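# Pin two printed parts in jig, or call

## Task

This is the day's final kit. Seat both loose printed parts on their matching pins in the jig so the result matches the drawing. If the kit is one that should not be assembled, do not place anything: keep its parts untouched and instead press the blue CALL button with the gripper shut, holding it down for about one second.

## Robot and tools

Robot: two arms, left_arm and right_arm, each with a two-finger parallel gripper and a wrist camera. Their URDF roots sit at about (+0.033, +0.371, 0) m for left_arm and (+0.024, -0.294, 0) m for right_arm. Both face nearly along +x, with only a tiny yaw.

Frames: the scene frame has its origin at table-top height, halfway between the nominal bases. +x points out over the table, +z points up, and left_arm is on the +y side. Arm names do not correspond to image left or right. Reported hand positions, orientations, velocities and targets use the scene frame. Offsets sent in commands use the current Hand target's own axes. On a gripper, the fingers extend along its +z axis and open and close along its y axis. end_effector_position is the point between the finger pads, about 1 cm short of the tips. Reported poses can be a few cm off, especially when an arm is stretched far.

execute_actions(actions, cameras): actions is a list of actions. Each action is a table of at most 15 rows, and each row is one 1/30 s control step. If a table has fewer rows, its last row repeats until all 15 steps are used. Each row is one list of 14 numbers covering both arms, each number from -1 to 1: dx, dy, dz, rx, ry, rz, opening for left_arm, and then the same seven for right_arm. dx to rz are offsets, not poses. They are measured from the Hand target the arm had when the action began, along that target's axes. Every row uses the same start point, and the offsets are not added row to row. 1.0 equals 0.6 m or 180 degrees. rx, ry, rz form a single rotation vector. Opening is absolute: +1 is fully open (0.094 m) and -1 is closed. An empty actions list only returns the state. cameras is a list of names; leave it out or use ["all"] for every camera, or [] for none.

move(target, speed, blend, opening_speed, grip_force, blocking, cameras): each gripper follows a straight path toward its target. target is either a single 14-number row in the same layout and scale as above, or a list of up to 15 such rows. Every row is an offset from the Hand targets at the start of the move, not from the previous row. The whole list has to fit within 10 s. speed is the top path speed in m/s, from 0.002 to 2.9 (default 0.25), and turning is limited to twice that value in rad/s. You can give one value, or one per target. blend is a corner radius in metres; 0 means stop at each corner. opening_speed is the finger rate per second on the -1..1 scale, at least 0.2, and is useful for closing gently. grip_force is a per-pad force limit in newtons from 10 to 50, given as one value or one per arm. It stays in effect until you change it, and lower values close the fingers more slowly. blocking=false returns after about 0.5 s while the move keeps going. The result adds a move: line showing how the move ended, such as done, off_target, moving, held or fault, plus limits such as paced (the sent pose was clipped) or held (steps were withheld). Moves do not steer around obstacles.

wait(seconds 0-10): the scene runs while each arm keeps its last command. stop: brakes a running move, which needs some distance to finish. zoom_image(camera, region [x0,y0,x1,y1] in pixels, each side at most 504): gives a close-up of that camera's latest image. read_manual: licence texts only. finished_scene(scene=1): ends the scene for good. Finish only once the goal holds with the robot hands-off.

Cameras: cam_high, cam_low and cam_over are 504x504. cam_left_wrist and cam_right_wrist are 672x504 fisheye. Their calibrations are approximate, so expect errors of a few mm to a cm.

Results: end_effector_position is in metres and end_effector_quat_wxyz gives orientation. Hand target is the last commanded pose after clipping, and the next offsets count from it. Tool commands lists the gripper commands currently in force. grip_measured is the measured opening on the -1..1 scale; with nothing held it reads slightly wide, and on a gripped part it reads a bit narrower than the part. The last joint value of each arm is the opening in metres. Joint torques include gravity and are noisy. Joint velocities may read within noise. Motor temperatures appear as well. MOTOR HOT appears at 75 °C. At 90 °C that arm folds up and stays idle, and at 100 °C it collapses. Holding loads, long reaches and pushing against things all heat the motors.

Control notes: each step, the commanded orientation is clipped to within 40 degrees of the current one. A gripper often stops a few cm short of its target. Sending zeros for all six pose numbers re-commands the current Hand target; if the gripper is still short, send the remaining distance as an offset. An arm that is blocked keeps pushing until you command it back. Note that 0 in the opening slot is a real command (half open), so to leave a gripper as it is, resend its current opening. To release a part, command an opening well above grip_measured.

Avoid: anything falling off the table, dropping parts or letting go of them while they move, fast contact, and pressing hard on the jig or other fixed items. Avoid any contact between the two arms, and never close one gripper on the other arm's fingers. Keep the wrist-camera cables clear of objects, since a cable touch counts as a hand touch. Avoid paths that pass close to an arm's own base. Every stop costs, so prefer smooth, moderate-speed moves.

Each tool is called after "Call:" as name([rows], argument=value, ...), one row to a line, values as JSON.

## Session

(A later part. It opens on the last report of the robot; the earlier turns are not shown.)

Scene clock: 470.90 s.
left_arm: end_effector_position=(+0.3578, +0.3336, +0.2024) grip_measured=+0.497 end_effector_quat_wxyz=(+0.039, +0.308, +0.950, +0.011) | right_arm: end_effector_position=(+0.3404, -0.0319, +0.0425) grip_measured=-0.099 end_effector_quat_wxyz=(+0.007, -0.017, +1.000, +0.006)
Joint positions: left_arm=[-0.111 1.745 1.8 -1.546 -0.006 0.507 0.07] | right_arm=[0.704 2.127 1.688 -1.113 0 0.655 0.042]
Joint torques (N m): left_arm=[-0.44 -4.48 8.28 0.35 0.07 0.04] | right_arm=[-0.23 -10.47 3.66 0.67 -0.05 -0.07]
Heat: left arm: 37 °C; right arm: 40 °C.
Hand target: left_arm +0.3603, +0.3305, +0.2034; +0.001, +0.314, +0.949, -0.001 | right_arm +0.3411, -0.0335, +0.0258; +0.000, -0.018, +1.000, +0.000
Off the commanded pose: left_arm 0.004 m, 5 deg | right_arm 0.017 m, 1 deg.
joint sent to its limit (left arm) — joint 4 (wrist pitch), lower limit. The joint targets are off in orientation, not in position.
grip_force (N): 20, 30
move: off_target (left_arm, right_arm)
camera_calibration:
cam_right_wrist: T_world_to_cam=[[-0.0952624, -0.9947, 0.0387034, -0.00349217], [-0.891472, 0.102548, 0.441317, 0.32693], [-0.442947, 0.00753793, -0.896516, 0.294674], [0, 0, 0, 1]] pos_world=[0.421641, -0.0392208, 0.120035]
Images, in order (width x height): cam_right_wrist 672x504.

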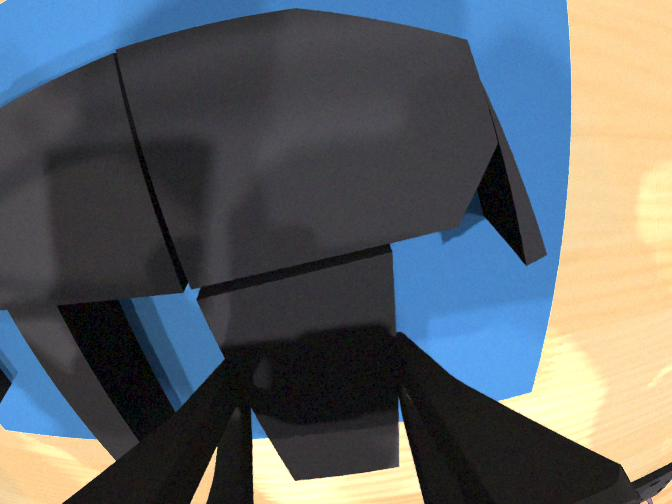

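Call:
move([
  [0,0,0,0,0,0,0.5,0.02,0.0,-0.25,0,0,0,-0.16],
  [0,0,0,0,0,0,0.5,0.0,0.0,-0.45,-0.484,-0.609,0,-0.16],
], speed=[0.15,0.45], cameras=["cam_over","cam_low","cam_high"])

Scene clock: 485.60 s.
left_arm: end_effector_position=(+0.3578, +0.3336, +0.2024) grip_measured=+0.497 end_effector_quat_wxyz=(+0.039, +0.308, +0.950, +0.011) | right_arm: end_effector_position=(+0.3442, -0.0288, +0.2633) grip_measured=-0.099 end_effector_quat_wxyz=(+0.626, -0.008, +0.586, +0.515)
Joint positions: left_arm=[-0.111 1.745 1.8 -1.546 -0.006 0.507 0.07] | right_arm=[0.694 1.577 0.434 1.463 -0.024 0.683 0.042]
Joint torques (N m): left_arm=[-0.42 -4.49 8.31 0.37 0.07 0.05] | right_arm=[-0.49 -6.09 6.56 3.16 -0.05 0.05]
Heat: left arm: 37 °C; right arm: 41 °C.
Hand target: left_arm +0.3603, +0.3305, +0.2034; +0.001, +0.314, +0.949, -0.001 | right_arm +0.3413, -0.0336, +0.2957; +0.725, -0.006, +0.342, +0.598
Off the commanded pose: left_arm 0.004 m, 5 deg | right_arm 0.033 m, 32 deg.
joint sent to its limit (left arm) — joint 4 (wrist pitch), lower limit. The joint targets are off in orientation, not in position.
joint sent to its limit (right arm) — joint 4 (wrist pitch), upper limit. The joint targets are off in orientation, not in position.
grip_force (N): 20, 30
move: off_target (left_arm, right_arm)
Images, in order (width x height): cam_high 504x504, cam_low 504x504, cam_over 504x504.

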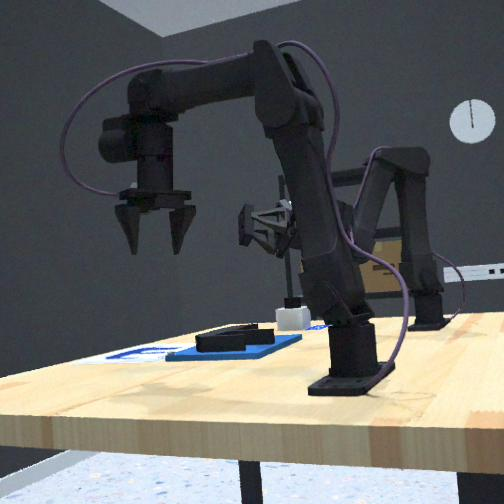

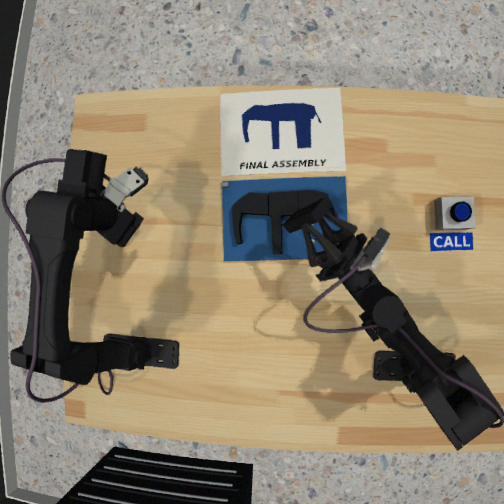

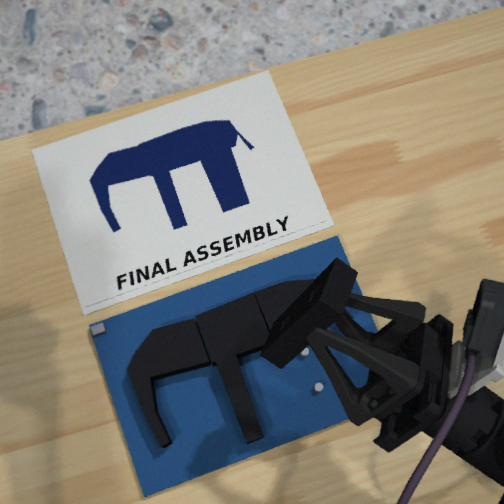

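Call:
zoom_image(camera="cam_over", region=[240, 240, 380, 380])

Call:
zoom_image(camera="cam_high", region=[215, 180, 315, 280])

Call:
zoom_image(camera="cam_low", region=[270, 180, 370, 280])

Scaled by 3.600 from the camera's 504x504 image, which has a finer 720x720 frame.

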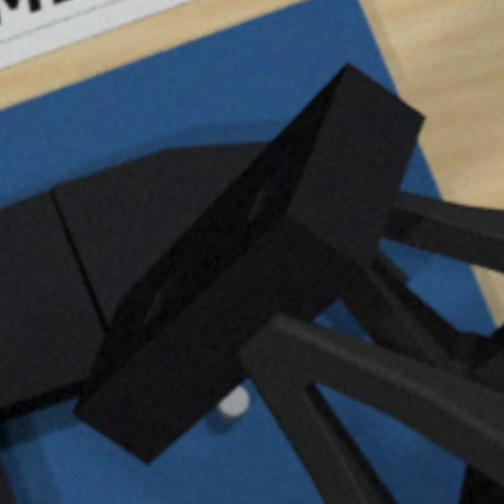

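Scaled by 5.040 from the camera's 504x504 image, which has a finer 720x720 frame.

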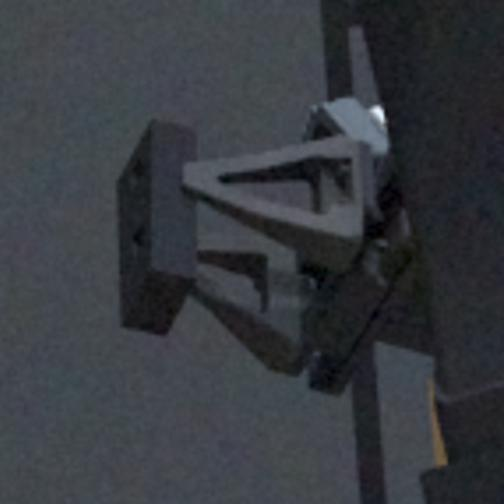

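Scaled by 5.040 from the camera's 504x504 image, which has a finer 720x720 frame.

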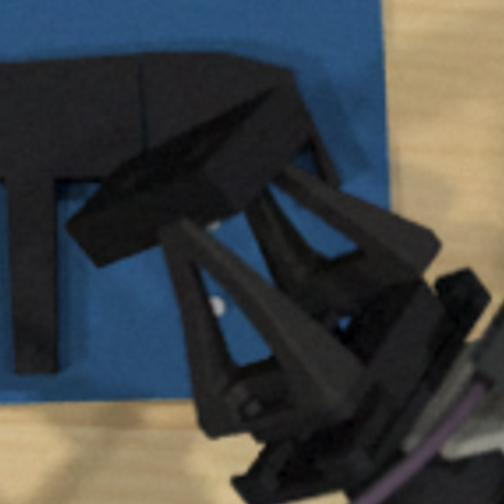

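Call:
move(target=[0,0,0,0,0,0,0.5,-0.126,0.1,0.19,0,0,0,-0.16], speed=0.25, cameras=["cam_over","cam_low"])

Call:
zoom_image(camera="cam_over", region=[220, 200, 420, 400])

Call:
zoom_image(camera="cam_low", region=[270, 170, 390, 290])

Scene clock: 494.27 s.
left_arm: end_effector_position=(+0.3578, +0.3336, +0.2024) grip_measured=+0.497 end_effector_quat_wxyz=(+0.039, +0.308, +0.950, +0.011) | right_arm: end_effector_position=(+0.3520, -0.0225, +0.4184) grip_measured=-0.099 end_effector_quat_wxyz=(+0.699, -0.008, +0.422, +0.577)
Joint positions: left_arm=[-0.111 1.745 1.8 -1.546 -0.006 0.507 0.07] | right_arm=[0.694 1.553 0.791 1.461 -0.024 0.691 0.042]
Joint torques (N m): left_arm=[-0.42 -4.46 8.31 0.36 0.07 0.04] | right_arm=[-0.53 -6.76 7.34 2.65 0 0.05]
Motor temperatures (°C): left_arm=[26 31 37 27 27 24 27] | right_arm=[26 39 38 37 27 24 28]
Heat: left arm: 37 °C; right arm: 39 °C.
Hand target: left_arm +0.3603, +0.3305, +0.2034; +0.001, +0.314, +0.949, -0.001 | right_arm +0.3410, -0.0341, +0.4451; +0.725, -0.006, +0.342, +0.598
Off the commanded pose: left_arm 0.004 m, 5 deg | right_arm 0.031 m, 10 deg.
joint sent to its limit (left arm) — joint 4 (wrist pitch), lower limit. The joint targets are off in orientation, not in position.
joint sent to its limit (right arm) — joint 4 (wrist pitch), upper limit. The joint targets are off in orientation, not in position.
grip_force (N): 20, 30
move: off_target (left_arm, right_arm)
Images, in order (width x height): cam_low 504x504, cam_over 504x504.

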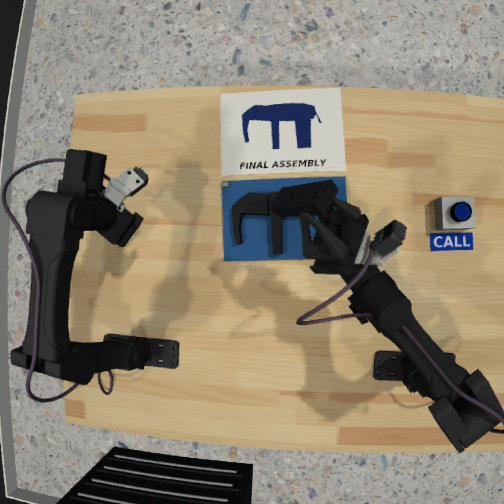

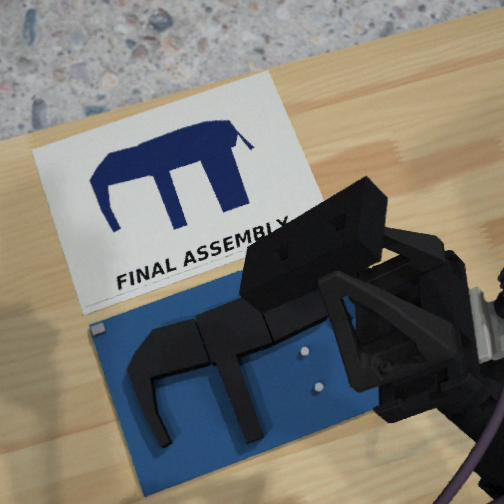

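Scaled by 2.520 from the camera's 504x504 image, which has a finer 720x720 frame.

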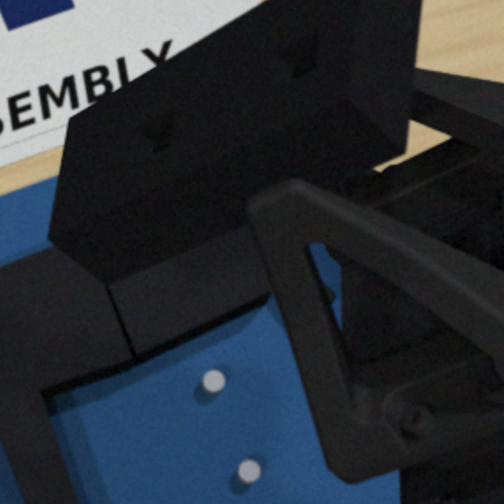

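Scaled by 4.200 from the camera's 504x504 image, which has a finer 720x720 frame.

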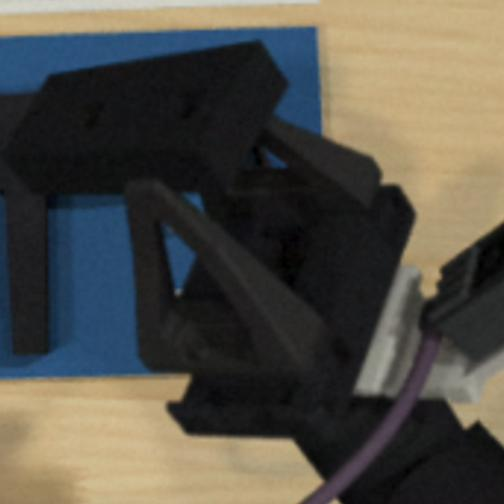

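Great view; tighter zoom.

Call:
zoom_image(camera="cam_over", region=[232, 170, 402, 320])

Call:
zoom_image(camera="cam_low", region=[265, 170, 345, 230])

Scaled by 2.965 from the camera's 504x504 image, which has a finer 720x720 frame.

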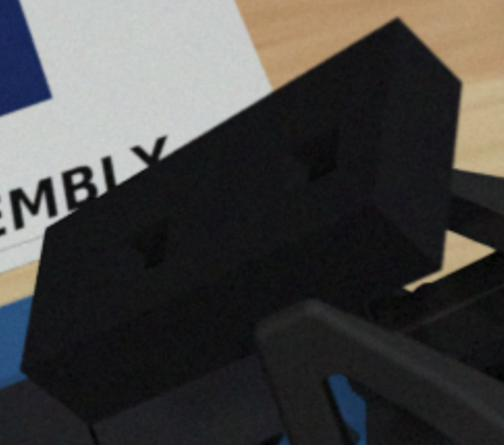

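Scaled by 6.300 from the camera's 504x504 image, which has a finer 720x720 frame.

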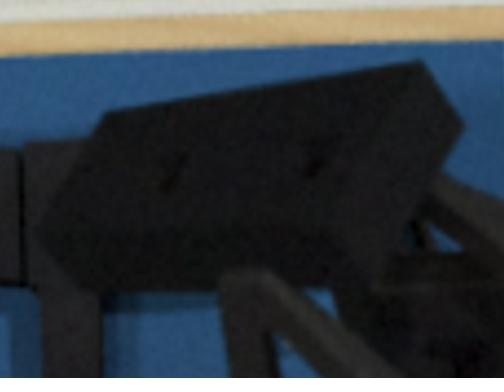

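Call:
move(target=[0,0,0,0,0,0,0.5,0.247,-0.197,-0.377,0.484,0.609,0,-0.16], speed=0.45, cameras=["cam_right_wrist"])

Scene clock: 508.43 s.
left_arm: end_effector_position=(+0.3578, +0.3336, +0.2024) grip_measured=+0.497 end_effector_quat_wxyz=(+0.039, +0.308, +0.950, +0.011) | right_arm: end_effector_position=(+0.3398, -0.0352, +0.1515) grip_measured=-0.099 end_effector_quat_wxyz=(+0.001, -0.013, +1.000, +0.008)
Joint positions: left_arm=[-0.111 1.745 1.8 -1.546 -0.006 0.507 0.07] | right_arm=[0.694 2.135 2.136 -1.562 -0.012 0.652 0.042]
Joint torques (N m): left_arm=[-0.4 -4.53 8.31 0.34 0.07 0.06] | right_arm=[0.54 -11.43 6.97 0.18 0.1 -0.07]
Heat: left arm: 38 °C; right arm: 40 °C.
Hand target: left_arm +0.3603, +0.3305, +0.2034; +0.001, +0.314, +0.949, -0.001 | right_arm +0.3409, -0.0343, +0.1501; +0.000, -0.018, +1.000, +0.000
Off the commanded pose: left_arm 0.004 m, 5 deg | right_arm 0.002 m, 1 deg.
joint sent to its limit (left arm) — joint 4 (wrist pitch), lower limit. The joint targets are off in orientation, not in position.
grip_force (N): 20, 30
move: off_target (left_arm)
camera_calibration:
cam_right_wrist: T_world_to_cam=[[-0.102192, -0.994102, 0.0362956, -0.00821151], [-0.884718, 0.107508, 0.453559, 0.274671], [-0.454786, 0.0142389, -0.890487, 0.39553], [0, 0, 0, 1]] pos_world=[0.422049, -0.0433243, 0.227933]
Images, in order (width x height): cam_right_wrist 672x504.

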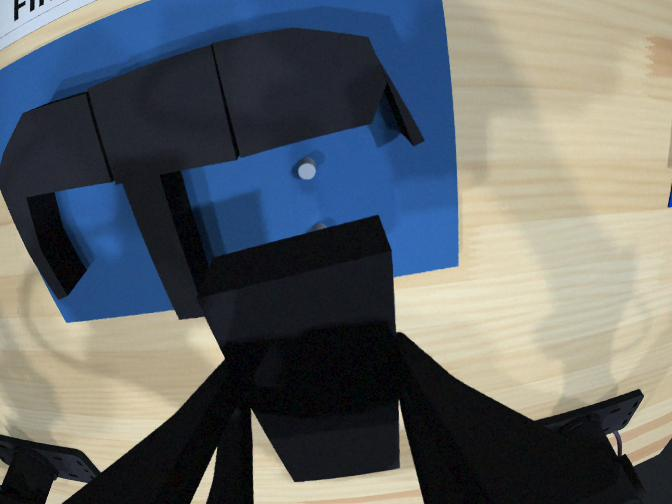

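Call:
move(target=[0,0,0,0,0,0,0.5,0.0033,-0.0033,0.175,0,0,0,-0.16], speed=0.1, cameras=["cam_right_wrist"])

Call:
zoom_image(camera="cam_right_wrist", region=[130, 120, 470, 320])

Scene clock: 511.80 s.
left_arm: end_effector_position=(+0.3578, +0.3336, +0.2024) grip_measured=+0.497 end_effector_quat_wxyz=(+0.039, +0.308, +0.950, +0.011) | right_arm: end_effector_position=(+0.3383, -0.0364, +0.0451) grip_measured=-0.099 end_effector_quat_wxyz=(-0.007, -0.013, +1.000, +0.002)
Joint positions: left_arm=[-0.111 1.745 1.8 -1.546 -0.006 0.507 0.07] | right_arm=[0.694 2.135 1.711 -1.156 -0.011 0.652 0.042]
Joint torques (N m): left_arm=[-0.35 -4.44 8.29 0.35 0.1 0.05] | right_arm=[0.36 -13.91 4.34 0.37 0.05 -0.07]
Heat: left arm: 38 °C; right arm: 40 °C.
Hand target: left_arm +0.3603, +0.3305, +0.2034; +0.001, +0.314, +0.949, -0.001 | right_arm +0.3388, -0.0364, +0.0451; -0.001, -0.018, +1.000, +0.000
Off the commanded pose: left_arm 0.004 m, 5 deg | right_arm 0.001 m, 1 deg.
joint sent to its limit (left arm) — joint 4 (wrist pitch), lower limit. The joint targets are off in orientation, not in position.
grip_force (N): 20, 30
move: off_target (left_arm)
camera_calibration:
cam_right_wrist: T_world_to_cam=[[-0.101579, -0.993545, 0.050488, -0.00656544], [-0.877701, 0.113395, 0.465599, 0.319097], [-0.468319, 0.00298192, -0.883554, 0.303974], [0, 0, 0, 1]] pos_world=[0.421762, -0.0436137, 0.120337]
Images, in order (width x height): cam_right_wrist 672x504.

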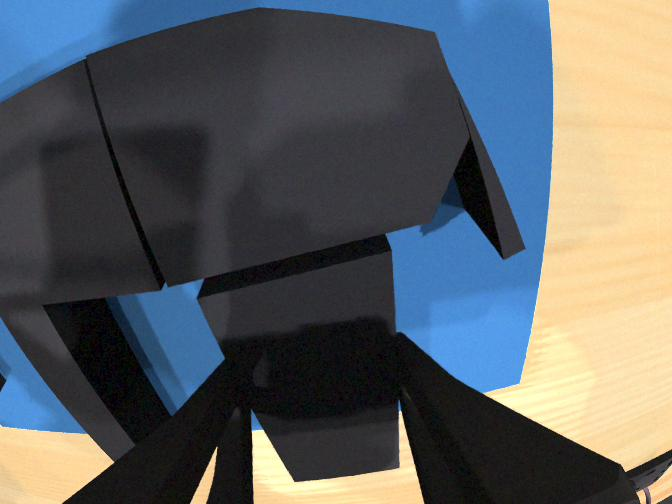

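Scaled by 1.482 from the camera's 672x504 image, which has a finer 960x720 frame.

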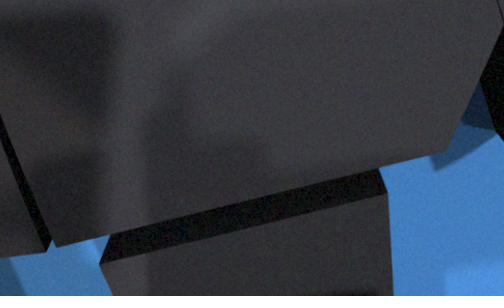

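Call:
move([
  [0,0,0,0,0,0,0.5,-0.0018,0.0105,-0.03,0,0,0,-0.16],
  [0,0,0,0,0,0,0.5,-0.0018,0.0045,0.008,0,0,0,-0.16],
], speed=0.06, cameras=["cam_right_wrist"])

Call:
zoom_image(camera="cam_right_wrist", region=[130, 120, 470, 320])

Scene clock: 523.73 s.
left_arm: end_effector_position=(+0.3578, +0.3336, +0.2024) grip_measured=+0.497 end_effector_quat_wxyz=(+0.039, +0.308, +0.950, +0.011) | right_arm: end_effector_position=(+0.3383, -0.0313, +0.0453) grip_measured=-0.099 end_effector_quat_wxyz=(-0.002, -0.018, +1.000, +0.005)
Joint positions: left_arm=[-0.111 1.745 1.8 -1.546 -0.006 0.507 0.07] | right_arm=[0.704 2.135 1.711 -1.144 -0.011 0.652 0.042]
Joint torques (N m): left_arm=[-0.43 -4.55 8.32 0.35 0.09 0.07] | right_arm=[-0.27 -12.64 4.23 0.45 0.06 -0.03]
Heat: left arm: 38 °C; right arm: 39 °C.
Hand target: left_arm +0.3603, +0.3305, +0.2034; +0.001, +0.314, +0.949, -0.001 | right_arm +0.3398, -0.0336, +0.0403; +0.000, -0.018, +1.000, +0.000
Off the commanded pose: left_arm 0.004 m, 5 deg | right_arm 0.006 m, 1 deg.
joint sent to its limit (left arm) — joint 4 (wrist pitch), lower limit. The joint targets are off in orientation, not in position.
grip_force (N): 20, 30
move: off_target (left_arm)
camera_calibration:
cam_right_wrist: T_world_to_cam=[[-0.0920747, -0.994869, 0.0419268, -0.00444128], [-0.883393, 0.101043, 0.45761, 0.320307], [-0.459499, 0.00509652, -0.888164, 0.301436], [0, 0, 0, 1]] pos_world=[0.421057, -0.0383194, 0.121335]
Images, in order (width x height): cam_right_wrist 672x504.

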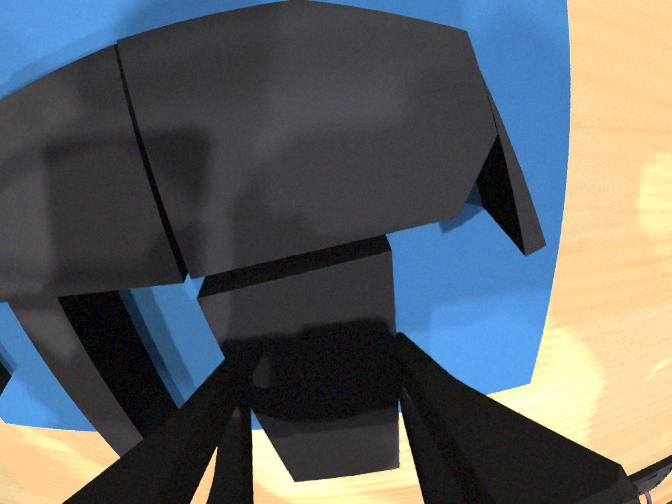

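Scaled by 1.482 from the camera's 672x504 image, which has a finer 960x720 frame.

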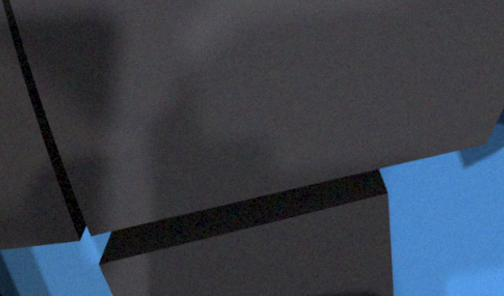

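Call:
move([
  [0,0,0,0,0,0,0.5,-0.001,-0.0045,-0.03,0,0,0,-0.16],
  [0,0,0,0,0,0,0.5,-0.001,0.0,0.003,0,0,0,-0.16],
], speed=0.06, cameras=["cam_right_wrist"])

Call:
zoom_image(camera="cam_right_wrist", region=[130, 120, 470, 320])

Scene clock: 527.30 s.
left_arm: end_effector_position=(+0.3578, +0.3336, +0.2024) grip_measured=+0.497 end_effector_quat_wxyz=(+0.039, +0.308, +0.950, +0.011) | right_arm: end_effector_position=(+0.3400, -0.0317, +0.0451) grip_measured=-0.099 end_effector_quat_wxyz=(+0.000, -0.017, +1.000, +0.007)
Joint positions: left_arm=[-0.111 1.745 1.8 -1.546 -0.006 0.507 0.07] | right_arm=[0.7 2.135 1.711 -1.139 -0.011 0.651 0.042]
Joint torques (N m): left_arm=[-0.46 -4.46 8.27 0.34 0.11 0.06] | right_arm=[0.09 -12.23 4.46 0.38 0 0]
Heat: left arm: 38 °C; right arm: 39 °C.
Hand target: left_arm +0.3603, +0.3305, +0.2034; +0.001, +0.314, +0.949, -0.001 | right_arm +0.3404, -0.0335, +0.0385; +0.000, -0.018, +1.000, +0.000
Off the commanded pose: left_arm 0.004 m, 5 deg | right_arm 0.007 m, 1 deg.
joint sent to its limit (left arm) — joint 4 (wrist pitch), lower limit. The joint targets are off in orientation, not in position.
grip_force (N): 20, 30
move: off_target (left_arm)
camera_calibration:
cam_right_wrist: T_world_to_cam=[[-0.0941974, -0.994801, 0.0387124, -0.00372217], [-0.884813, 0.10148, 0.454761, 0.322574], [-0.456325, 0.0085841, -0.889772, 0.301071], [0, 0, 0, 1]] pos_world=[0.422454, -0.039022, 0.121334]
Images, in order (width x height): cam_right_wrist 672x504.

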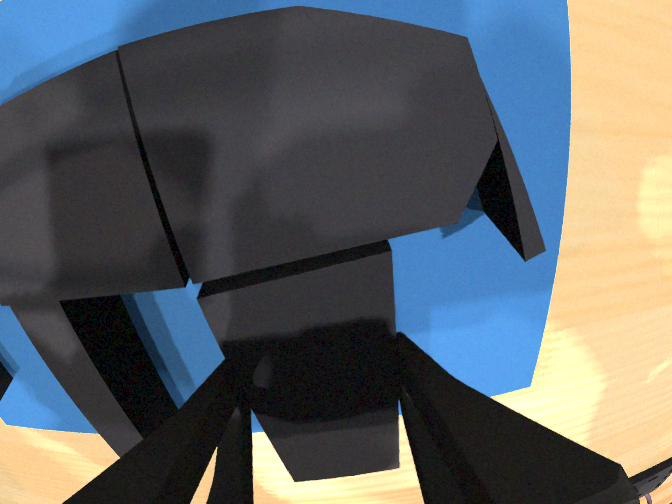

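Scaled by 1.482 from the camera's 672x504 image, which has a finer 960x720 frame.

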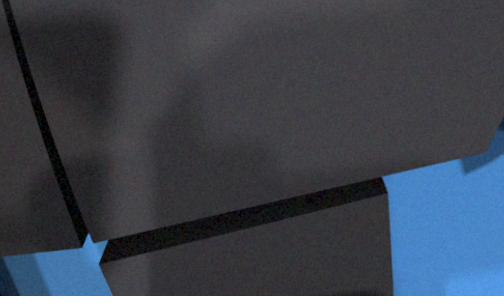

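Call:
move([
  [0,0,0,0,0,0,0.5,0.001,-0.0067,-0.03,0,0,0,-0.16],
  [0,0,0,0,0,0,0.5,0.001,-0.0067,0.006,0,0,0,-0.16],
], speed=0.06, cameras=["cam_right_wrist"])

Call:
zoom_image(camera="cam_right_wrist", region=[130, 120, 470, 320])

Scene clock: 530.63 s.
left_arm: end_effector_position=(+0.3578, +0.3336, +0.2024) grip_measured=+0.497 end_effector_quat_wxyz=(+0.039, +0.308, +0.950, +0.011) | right_arm: end_effector_position=(+0.3358, -0.0352, +0.0419) grip_measured=-0.099 end_effector_quat_wxyz=(-0.008, -0.018, +1.000, +0.001)
Joint positions: left_arm=[-0.111 1.745 1.8 -1.546 -0.006 0.507 0.07] | right_arm=[0.7 2.135 1.698 -1.145 -0.011 0.649 0.042]
Joint torques (N m): left_arm=[-0.44 -4.44 8.25 0.35 0.09 0.05] | right_arm=[-0.57 -12.85 3.03 0.67 0.04 -0.11]
Motor temperatures (°C): left_arm=[26 31 38 26 27 24 27] | right_arm=[26 39 39 32 27 24 28]
Heat: left arm: 38 °C; right arm: 39 °C.
Hand target: left_arm +0.3603, +0.3305, +0.2034; +0.001, +0.314, +0.949, -0.001 | right_arm +0.3399, -0.0376, +0.0349; +0.000, -0.018, +1.000, +0.000
Off the commanded pose: left_arm 0.004 m, 5 deg | right_arm 0.008 m, 1 deg.
joint sent to its limit (left arm) — joint 4 (wrist pitch), lower limit. The joint targets are off in orientation, not in position.
grip_force (N): 20, 30
move: off_target (left_arm)
camera_calibration:
cam_right_wrist: T_world_to_cam=[[-0.0915978, -0.99442, 0.0523252, -0.00889148], [-0.878097, 0.105441, 0.466721, 0.317987], [-0.469634, -0.00319599, -0.882855, 0.300144], [0, 0, 0, 1]] pos_world=[0.419367, -0.0414116, 0.117038]
Images, in order (width x height): cam_right_wrist 672x504.

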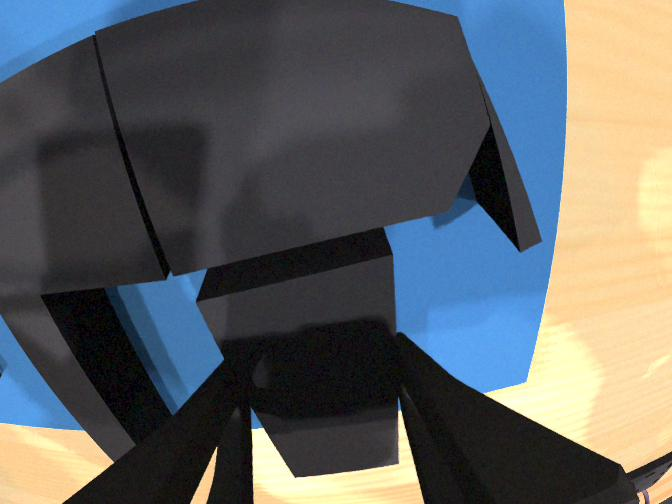

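Scaled by 1.482 from the camera's 672x504 image, which has a finer 960x720 frame.

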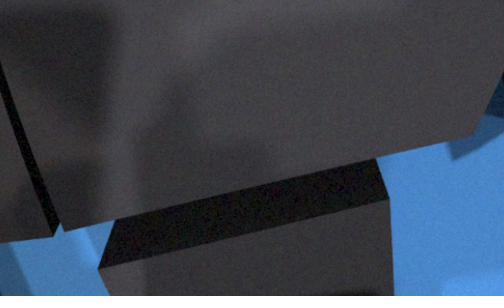

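Call:
move([
  [0,0,0,0,0,0,0.5,-0.005,0.003,-0.045,0,0,0,-0.16],
  [0,0,0,0,0,0,0.5,-0.003,0.003,0.001,0,0,0,-0.16],
], speed=0.06, cameras=["cam_right_wrist"])

Call:
zoom_image(camera="cam_right_wrist", region=[130, 120, 470, 320])

Scene clock: 534.70 s.
left_arm: end_effector_position=(+0.3578, +0.3336, +0.2024) grip_measured=+0.497 end_effector_quat_wxyz=(+0.039, +0.308, +0.950, +0.011) | right_arm: end_effector_position=(+0.3376, -0.0353, +0.0428) grip_measured=-0.099 end_effector_quat_wxyz=(-0.006, -0.017, +1.000, +0.002)
Joint positions: left_arm=[-0.111 1.745 1.8 -1.546 -0.006 0.507 0.07] | right_arm=[0.698 2.135 1.701 -1.145 -0.01 0.648 0.042]
Joint torques (N m): left_arm=[-0.43 -4.45 8.28 0.37 0.07 0.05] | right_arm=[-0.4 -11.96 4.11 0.7 0.08 -0.07]
Heat: left arm: 38 °C; right arm: 39 °C.
Hand target: left_arm +0.3603, +0.3305, +0.2034; +0.001, +0.314, +0.949, -0.001 | right_arm +0.3416, -0.0357, +0.0343; +0.000, -0.018, +1.000, +0.000
Off the commanded pose: left_arm 0.004 m, 5 deg | right_arm 0.009 m, 1 deg.
joint sent to its limit (left arm) — joint 4 (wrist pitch), lower limit. The joint targets are off in orientation, not in position.
grip_force (N): 20, 30
move: off_target (left_arm)
camera_calibration:
cam_right_wrist: T_world_to_cam=[[-0.0936458, -0.994381, 0.049371, -0.00800438], [-0.879659, 0.105863, 0.463673, 0.319819], [-0.466294, -0.0000086142, -0.88463, 0.300842], [0, 0, 0, 1]] pos_world=[0.420863, -0.0418139, 0.118237]
Images, in order (width x height): cam_right_wrist 672x504.

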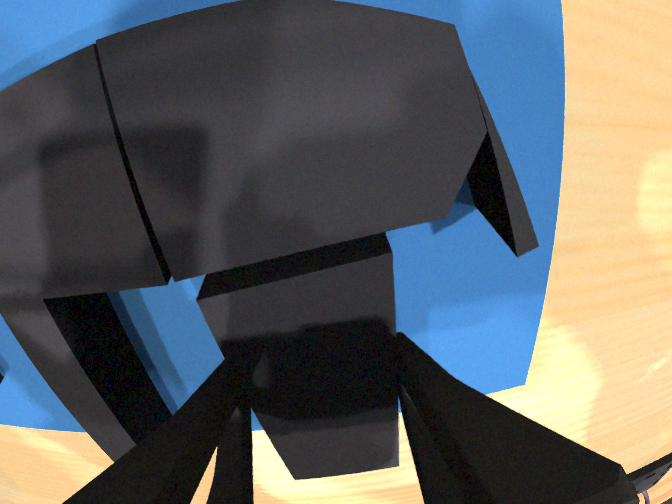

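Scaled by 1.482 from the camera's 672x504 image, which has a finer 960x720 frame.

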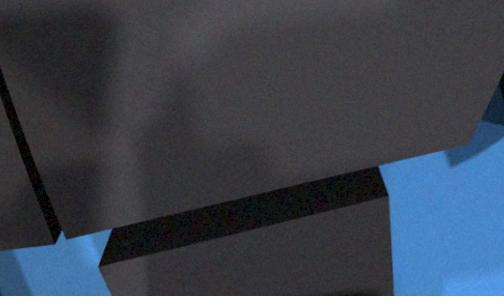

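Call:
move([
  [0,0,0,0,0,0,0.5,-0.010,0.002,-0.045,0,0,0,-0.16],
  [0,0,0,0,0,0,0.5,-0.005,0.001,0.003,0,0,0,-0.16],
], speed=0.06, cameras=["cam_right_wrist"])

Call:
zoom_image(camera="cam_right_wrist", region=[130, 120, 470, 320])

Scene clock: 538.23 s.
left_arm: end_effector_position=(+0.3578, +0.3336, +0.2024) grip_measured=+0.497 end_effector_quat_wxyz=(+0.039, +0.308, +0.950, +0.011) | right_arm: end_effector_position=(+0.3425, -0.0329, +0.0442) grip_measured=-0.099 end_effector_quat_wxyz=(+0.002, -0.018, +1.000, +0.008)
Joint positions: left_arm=[-0.111 1.745 1.8 -1.546 -0.006 0.507 0.07] | right_arm=[0.695 2.135 1.707 -1.13 -0.01 0.644 0.042]
Joint torques (N m): left_arm=[-0.47 -4.46 8.29 0.37 0.09 0.05] | right_arm=[-0.13 -10.76 4.59 0.55 0.11 -0.04]
Heat: left arm: 38 °C; right arm: 39 °C.
Hand target: left_arm +0.3603, +0.3305, +0.2034; +0.001, +0.314, +0.949, -0.001 | right_arm +0.3446, -0.0350, +0.0325; -0.001, -0.018, +1.000, +0.000
Off the commanded pose: left_arm 0.004 m, 5 deg | right_arm 0.012 m, 1 deg.
joint sent to its limit (left arm) — joint 4 (wrist pitch), lower limit. The joint targets are off in orientation, not in position.
grip_force (N): 20, 30
move: off_target (left_arm, right_arm)
camera_calibration:
cam_right_wrist: T_world_to_cam=[[-0.0932006, -0.995024, 0.0352381, -0.00481336], [-0.886976, 0.0990544, 0.451067, 0.326057], [-0.452313, 0.0107844, -0.891794, 0.300223], [0, 0, 0, 1]] pos_world=[0.42455, -0.0403245, 0.120833]
Images, in order (width x height): cam_right_wrist 672x504.

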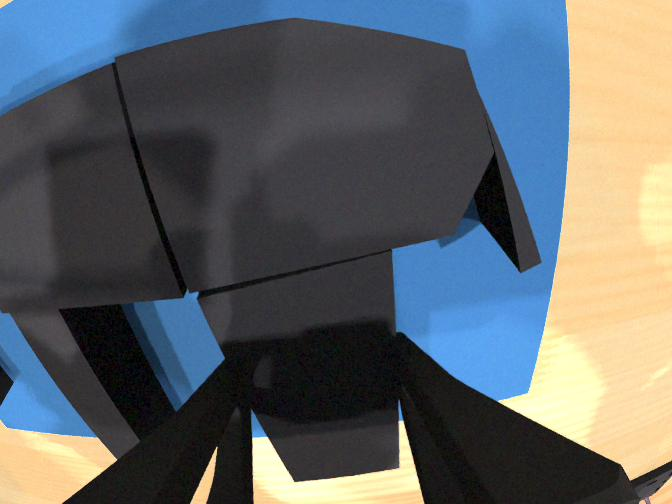

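Scaled by 1.482 from the camera's 672x504 image, which has a finer 960x720 frame.

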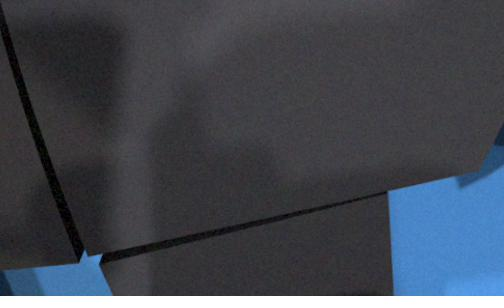

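Call:
execute_actions([
  [[0,0,0,0,0,0,0.5,0.003,0,-0.01,0,0,0,-0.16],[0,0,0,0,0,0,0.5,0.004,0,-0.02,0,0,0,-0.16],[0,0,0,0,0,0,0.5,0.005,0,-0.03,0,0,0,-0.16],[0,0,0,0,0,0,0.5,0.007,0,-0.04,0,0,0,-0.16],[0,0,0,0,0,0,0.5,0.007,0,-0.045,0,0,0,-0.16],[0,0,0,0,0,0,0.5,0.007,0,-0.05,0,0,0,-0.16]],
  [[0,0,0,0,0,0,0.5,0.007,0.006,0,0,0,0,-0.16],[0,0,0,0,0,0,0.5,0.010,0.009,0,0,0,0,-0.16],[0,0,0,0,0,0,0.5,0.006,0.006,0,0,0,0,-0.16],[0,0,0,0,0,0,0.5,-0.003,0,0,0,0,0,-0.16],[0,0,0,0,0,0,0.5,-0.008,-0.006,0,0,0,0,-0.16],[0,0,0,0,0,0,0.5,-0.008,-0.006,0,0,0,0,-0.16],[0,0,0,0,0,0,0.5,0,0,0,0,0,0,-0.16],[0,0,0,0,0,0,0.5,0.006,0.005,0,0,0,0,-0.16],[0,0,0,0,0,0,0.5,0.006,0.005,0,0,0,0,-0.16],[0,0,0,0,0,0,0.5,0,0,0,0,0,0,-0.16],[0,0,0,0,0,0,0.5,-0.004,-0.003,0,0,0,0,-0.16],[0,0,0,0,0,0,0.5,-0.003,-0.003,0,0,0,0,-0.16],[0,0,0,0,0,0,0.5,0.002,0.002,0,0,0,0,-0.16],[0,0,0,0,0,0,0.5,0.001,0.001,0,0,0,0,-0.16],[0,0,0,0,0,0,0.5,0,0,0,0,0,0,-0.16]],
], cameras=[])

Scene clock: 544.00 s.
left_arm: end_effector_position=(+0.3578, +0.3336, +0.2024) grip_measured=+0.497 end_effector_quat_wxyz=(+0.039, +0.308, +0.950, +0.011) | right_arm: end_effector_position=(+0.3377, -0.0357, +0.0539) grip_measured=-0.099 end_effector_quat_wxyz=(-0.008, -0.017, +1.000, -0.002)
Joint positions: left_arm=[-0.111 1.745 1.8 -1.546 -0.006 0.507 0.07] | right_arm=[0.698 2.135 1.746 -1.198 -0.008 0.647 0.042]
Joint torques (N m): left_arm=[-0.43 -4.46 8.25 0.37 0.1 0.07] | right_arm=[0.01 -13.93 6.49 0.13 0 0]
Heat: left arm: 38 °C; right arm: 39 °C.
Hand target: left_arm +0.3603, +0.3305, +0.2034; +0.001, +0.314, +0.949, -0.001 | right_arm +0.3404, -0.0351, +0.0625; +0.000, -0.018, +1.000, +0.000
Off the commanded pose: left_arm 0.004 m, 5 deg | right_arm 0.009 m, 1 deg.
joint sent to its limit (left arm) — joint 4 (wrist pitch), lower limit. The joint targets are off in orientation, not in position.
grip_force (N): 20, 30
No camera images: "cameras" was empty.

Call:
move([
  [0,0,0,0,0,0,0.5,-0.004,0,0.033,0,0,0,-0.16],
], speed=0.05, cameras=["cam_right_wrist"])

Call:
zoom_image(camera="cam_right_wrist", region=[130, 120, 470, 320])

Scene clock: 547.07 s.
left_arm: end_effector_position=(+0.3578, +0.3336, +0.2024) grip_measured=+0.497 end_effector_quat_wxyz=(+0.039, +0.308, +0.950, +0.011) | right_arm: end_effector_position=(+0.3417, -0.0325, +0.0493) grip_measured=-0.099 end_effector_quat_wxyz=(+0.001, -0.018, +1.000, +0.005)
Joint positions: left_arm=[-0.111 1.745 1.8 -1.546 -0.006 0.507 0.07] | right_arm=[0.698 2.135 1.728 -1.156 -0.008 0.647 0.042]
Joint torques (N m): left_arm=[-0.4 -4.49 8.28 0.36 0.1 0.06] | right_arm=[-0.18 -12.16 4.15 0.45 0.05 -0.05]
Heat: left arm: 38 °C; right arm: 39 °C.
Hand target: left_arm +0.3603, +0.3305, +0.2034; +0.001, +0.314, +0.949, -0.001 | right_arm +0.3428, -0.0350, +0.0427; +0.000, -0.018, +1.000, +0.000
Off the commanded pose: left_arm 0.004 m, 5 deg | right_arm 0.007 m, 1 deg.
joint sent to its limit (left arm) — joint 4 (wrist pitch), lower limit. The joint targets are off in orientation, not in position.
grip_force (N): 20, 30
move: off_target (left_arm)
camera_calibration:
cam_right_wrist: T_world_to_cam=[[-0.0930986, -0.994819, 0.0408303, -0.00508321], [-0.885846, 0.101483, 0.452744, 0.322607], [-0.454542, 0.00598046, -0.890705, 0.305023], [0, 0, 0, 1]] pos_world=[0.423952, -0.03962, 0.125835]
Images, in order (width x height): cam_right_wrist 672x504.

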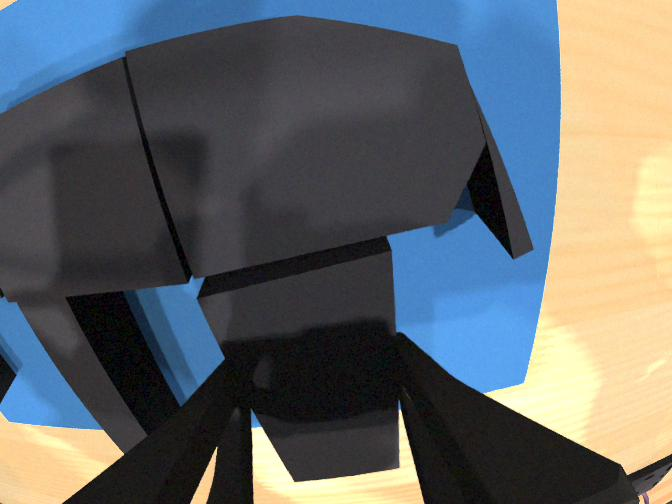

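Scaled by 1.482 from the camera's 672x504 image, which has a finer 960x720 frame.

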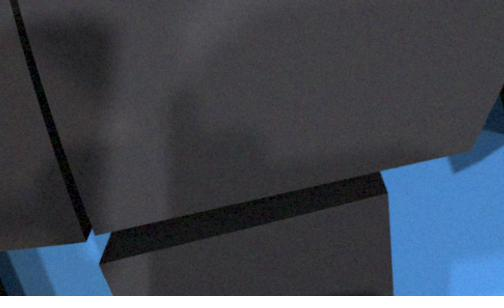

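Call:
move(target=[0,0,0,0,0,0,0.5,-0.002,-0.005,0.008,0,0,0,-0.16], speed=0.05, cameras=["cam_right_wrist"])

Scene clock: 555.10 s.
left_arm: end_effector_position=(+0.3578, +0.3336, +0.2024) grip_measured=+0.497 end_effector_quat_wxyz=(+0.039, +0.308, +0.950, +0.011) | right_arm: end_effector_position=(+0.3427, -0.0353, +0.0449) grip_measured=-0.099 end_effector_quat_wxyz=(+0.000, -0.017, +1.000, +0.005)
Joint positions: left_arm=[-0.111 1.745 1.8 -1.546 -0.006 0.507 0.07] | right_arm=[0.691 2.135 1.71 -1.139 -0.008 0.642 0.042]
Joint torques (N m): left_arm=[-0.38 -4.57 8.32 0.33 0.09 0.05] | right_arm=[-0.49 -11.96 4.41 0.48 0.02 -0.07]
Heat: left arm: 38 °C; right arm: 40 °C.
Hand target: left_arm +0.3603, +0.3305, +0.2034; +0.001, +0.314, +0.949, -0.001 | right_arm +0.3442, -0.0380, +0.0379; +0.000, -0.018, +1.000, +0.000
Off the commanded pose: left_arm 0.004 m, 5 deg | right_arm 0.008 m, 1 deg.
joint sent to its limit (left arm) — joint 4 (wrist pitch), lower limit. The joint targets are off in orientation, not in position.
grip_force (N): 20, 30
move: off_target (left_arm)
camera_calibration:
cam_right_wrist: T_world_to_cam=[[-0.0949788, -0.994619, 0.0413829, -0.00694109], [-0.885406, 0.103405, 0.45317, 0.325755], [-0.455011, 0.00640094, -0.890463, 0.30172], [0, 0, 0, 1]] pos_world=[0.425052, -0.0425197, 0.121335]
Images, in order (width x height): cam_right_wrist 672x504.

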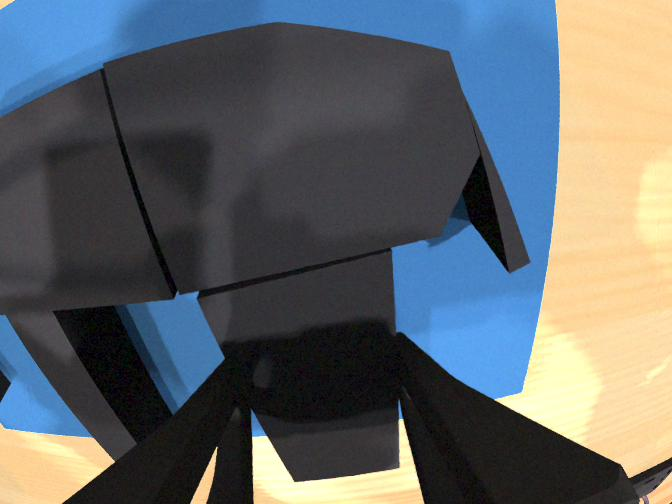

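Call:
move(target=[0,0,0,0,0,0,0.5,0.004,-0.002,0.009,0,0,0,-0.16], speed=0.05, cameras=["cam_right_wrist"])

Call:
zoom_image(camera="cam_right_wrist", region=[100, 220, 440, 340])

Scene clock: 557.30 s.
left_arm: end_effector_position=(+0.3578, +0.3336, +0.2024) grip_measured=+0.497 end_effector_quat_wxyz=(+0.039, +0.308, +0.950, +0.011) | right_arm: end_effector_position=(+0.3418, -0.0360, +0.0416) grip_measured=-0.099 end_effector_quat_wxyz=(+0.000, -0.017, +1.000, +0.005)
Joint positions: left_arm=[-0.111 1.745 1.8 -1.546 -0.006 0.507 0.07] | right_arm=[0.691 2.135 1.697 -1.127 -0.008 0.642 0.042]
Joint torques (N m): left_arm=[-0.53 -4.49 8.24 0.35 0.07 0.05] | right_arm=[-0.38 -12.62 3.17 0.59 0.03 -0.04]
Heat: left arm: 38 °C; right arm: 40 °C.
Hand target: left_arm +0.3603, +0.3305, +0.2034; +0.001, +0.314, +0.949, -0.001 | right_arm +0.3418, -0.0394, +0.0325; +0.000, -0.018, +1.000, +0.000
Off the commanded pose: left_arm 0.004 m, 5 deg | right_arm 0.010 m, 1 deg.
joint sent to its limit (left arm) — joint 4 (wrist pitch), lower limit. The joint targets are off in orientation, not in position.
grip_force (N): 20, 30
move: off_target (left_arm)
camera_calibration:
cam_right_wrist: T_world_to_cam=[[-0.0949461, -0.994567, 0.0426875, -0.00763755], [-0.884717, 0.103962, 0.454387, 0.326238], [-0.456357, 0.00537602, -0.889781, 0.298779], [0, 0, 0, 1]] pos_world=[0.424253, -0.0431187, 0.117935]
Images, in order (width x height): cam_right_wrist 672x504.

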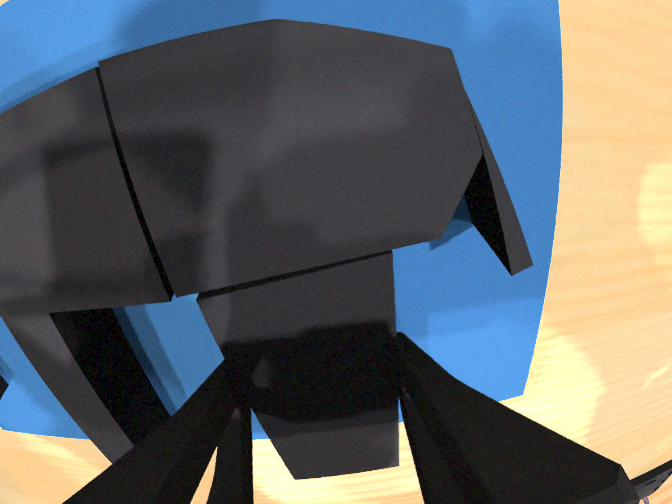

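Scaled by 1.482 from the camera's 672x504 image, which has a finer 960x720 frame.

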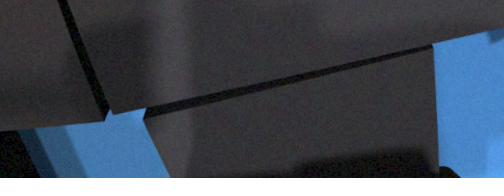

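Call:
move(target=[0,0,0,0,0,0,0.5,0.001,0,0.008,0,0,0,-0.16], speed=0.03, cameras=["cam_right_wrist"])

Call:
zoom_image(camera="cam_right_wrist", region=[100, 220, 440, 340])

Scene clock: 559.43 s.
left_arm: end_effector_position=(+0.3578, +0.3336, +0.2024) grip_measured=+0.497 end_effector_quat_wxyz=(+0.039, +0.308, +0.950, +0.011) | right_arm: end_effector_position=(+0.3417, -0.0361, +0.0411) grip_measured=-0.099 end_effector_quat_wxyz=(+0.002, -0.017, +1.000, +0.007)
Joint positions: left_arm=[-0.111 1.745 1.8 -1.546 -0.006 0.507 0.07] | right_arm=[0.691 2.128 1.684 -1.115 -0.008 0.642 0.042]
Joint torques (N m): left_arm=[-0.36 -4.48 8.29 0.36 0.06 0.05] | right_arm=[-0.01 -11.58 2.67 0.69 0.01 -0.02]
Heat: left arm: 38 °C; right arm: 40 °C.
Hand target: left_arm +0.3603, +0.3305, +0.2034; +0.001, +0.314, +0.949, -0.001 | right_arm +0.3412, -0.0394, +0.0276; -0.001, -0.018, +1.000, +0.000
Off the commanded pose: left_arm 0.004 m, 5 deg | right_arm 0.014 m, 1 deg.
joint sent to its limit (left arm) — joint 4 (wrist pitch), lower limit. The joint targets are off in orientation, not in position.
grip_force (N): 20, 30
move: off_target (left_arm, right_arm)
camera_calibration:
cam_right_wrist: T_world_to_cam=[[-0.0951952, -0.994724, 0.038234, -0.00745878], [-0.887005, 0.102195, 0.450308, 0.327254], [-0.45184, 0.00895346, -0.892054, 0.296971], [0, 0, 0, 1]] pos_world=[0.423749, -0.043522, 0.117834]
Images, in order (width x height): cam_right_wrist 672x504.

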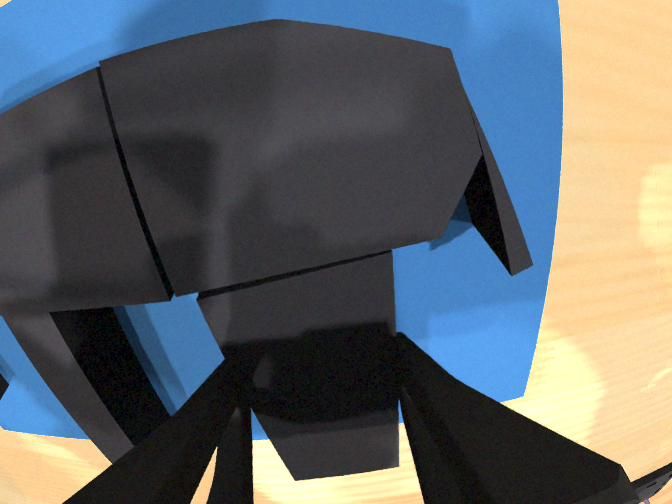

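Scaled by 1.482 from the camera's 672x504 image, which has a finer 960x720 frame.

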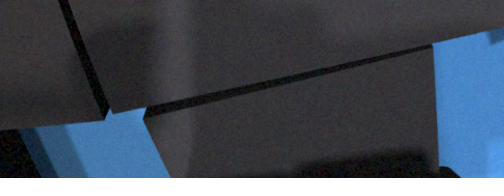

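Call:
move([
  [0,0,0,0,0,0,0.5,0.006,0,0,0,0,0,-0.16],
  [0,0,0,0,0,0,0.5,0.006,-0.006,0,0,0,0,-0.16],
  [0,0,0,0,0,0,0.5,-0.006,-0.006,0,0,0,0,-0.16],
  [0,0,0,0,0,0,0.5,-0.006,0.006,0,0,0,0,-0.16],
  [0,0,0,0,0,0,0.5,0.008,0.008,0,0,0,0,-0.16],
  [0,0,0,0,0,0,0.5,0.004,0,0,0,0,0,-0.16],
], blend=0.002, speed=0.012, cameras=["cam_right_wrist"])

Call:
zoom_image(camera="cam_right_wrist", region=[100, 220, 440, 340])

Scene clock: 566.30 s.
left_arm: end_effector_position=(+0.3578, +0.3336, +0.2024) grip_measured=+0.497 end_effector_quat_wxyz=(+0.039, +0.308, +0.950, +0.011) | right_arm: end_effector_position=(+0.3406, -0.0343, +0.0422) grip_measured=-0.099 end_effector_quat_wxyz=(+0.009, -0.018, +1.000, +0.011)
Joint positions: left_arm=[-0.111 1.745 1.8 -1.546 -0.006 0.507 0.07] | right_arm=[0.697 2.112 1.664 -1.094 -0.006 0.645 0.042]
Joint torques (N m): left_arm=[-0.47 -4.52 8.32 0.36 0.1 0.05] | right_arm=[-0.39 -10.97 3.12 0.49 -0.03 -0.1]
Heat: left arm: 38 °C; right arm: 40 °C.
Hand target: left_arm +0.3603, +0.3305, +0.2034; +0.001, +0.314, +0.949, -0.001 | right_arm +0.3388, -0.0394, +0.0277; +0.000, -0.018, +1.000, +0.000
Off the commanded pose: left_arm 0.004 m, 5 deg | right_arm 0.016 m, 2 deg.
joint sent to its limit (left arm) — joint 4 (wrist pitch), lower limit. The joint targets are off in orientation, not in position.
grip_force (N): 20, 30
move: off_target (left_arm, right_arm); blend cut to 0.0017 m at target 1, 0.0018 m at target 2
camera_calibration:
cam_right_wrist: T_world_to_cam=[[-0.0926122, -0.995311, 0.0278954, -0.00633086], [-0.893388, 0.0954331, 0.439034, 0.32802], [-0.439637, 0.0157385, -0.898037, 0.293825], [0, 0, 0, 1]] pos_world=[0.421639, -0.0422295, 0.120031]
Images, in order (width x height): cam_right_wrist 672x504.

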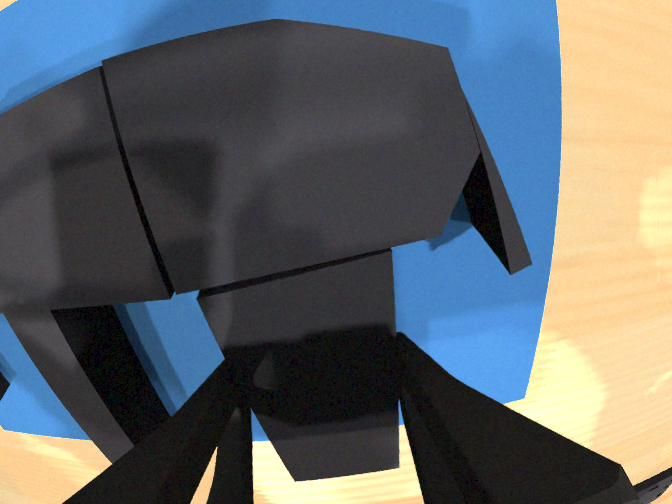

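Scaled by 1.482 from the camera's 672x504 image, which has a finer 960x720 frame.

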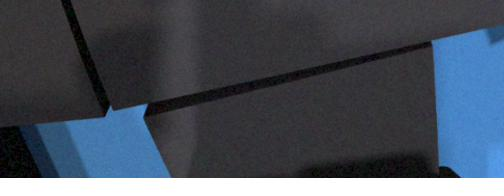

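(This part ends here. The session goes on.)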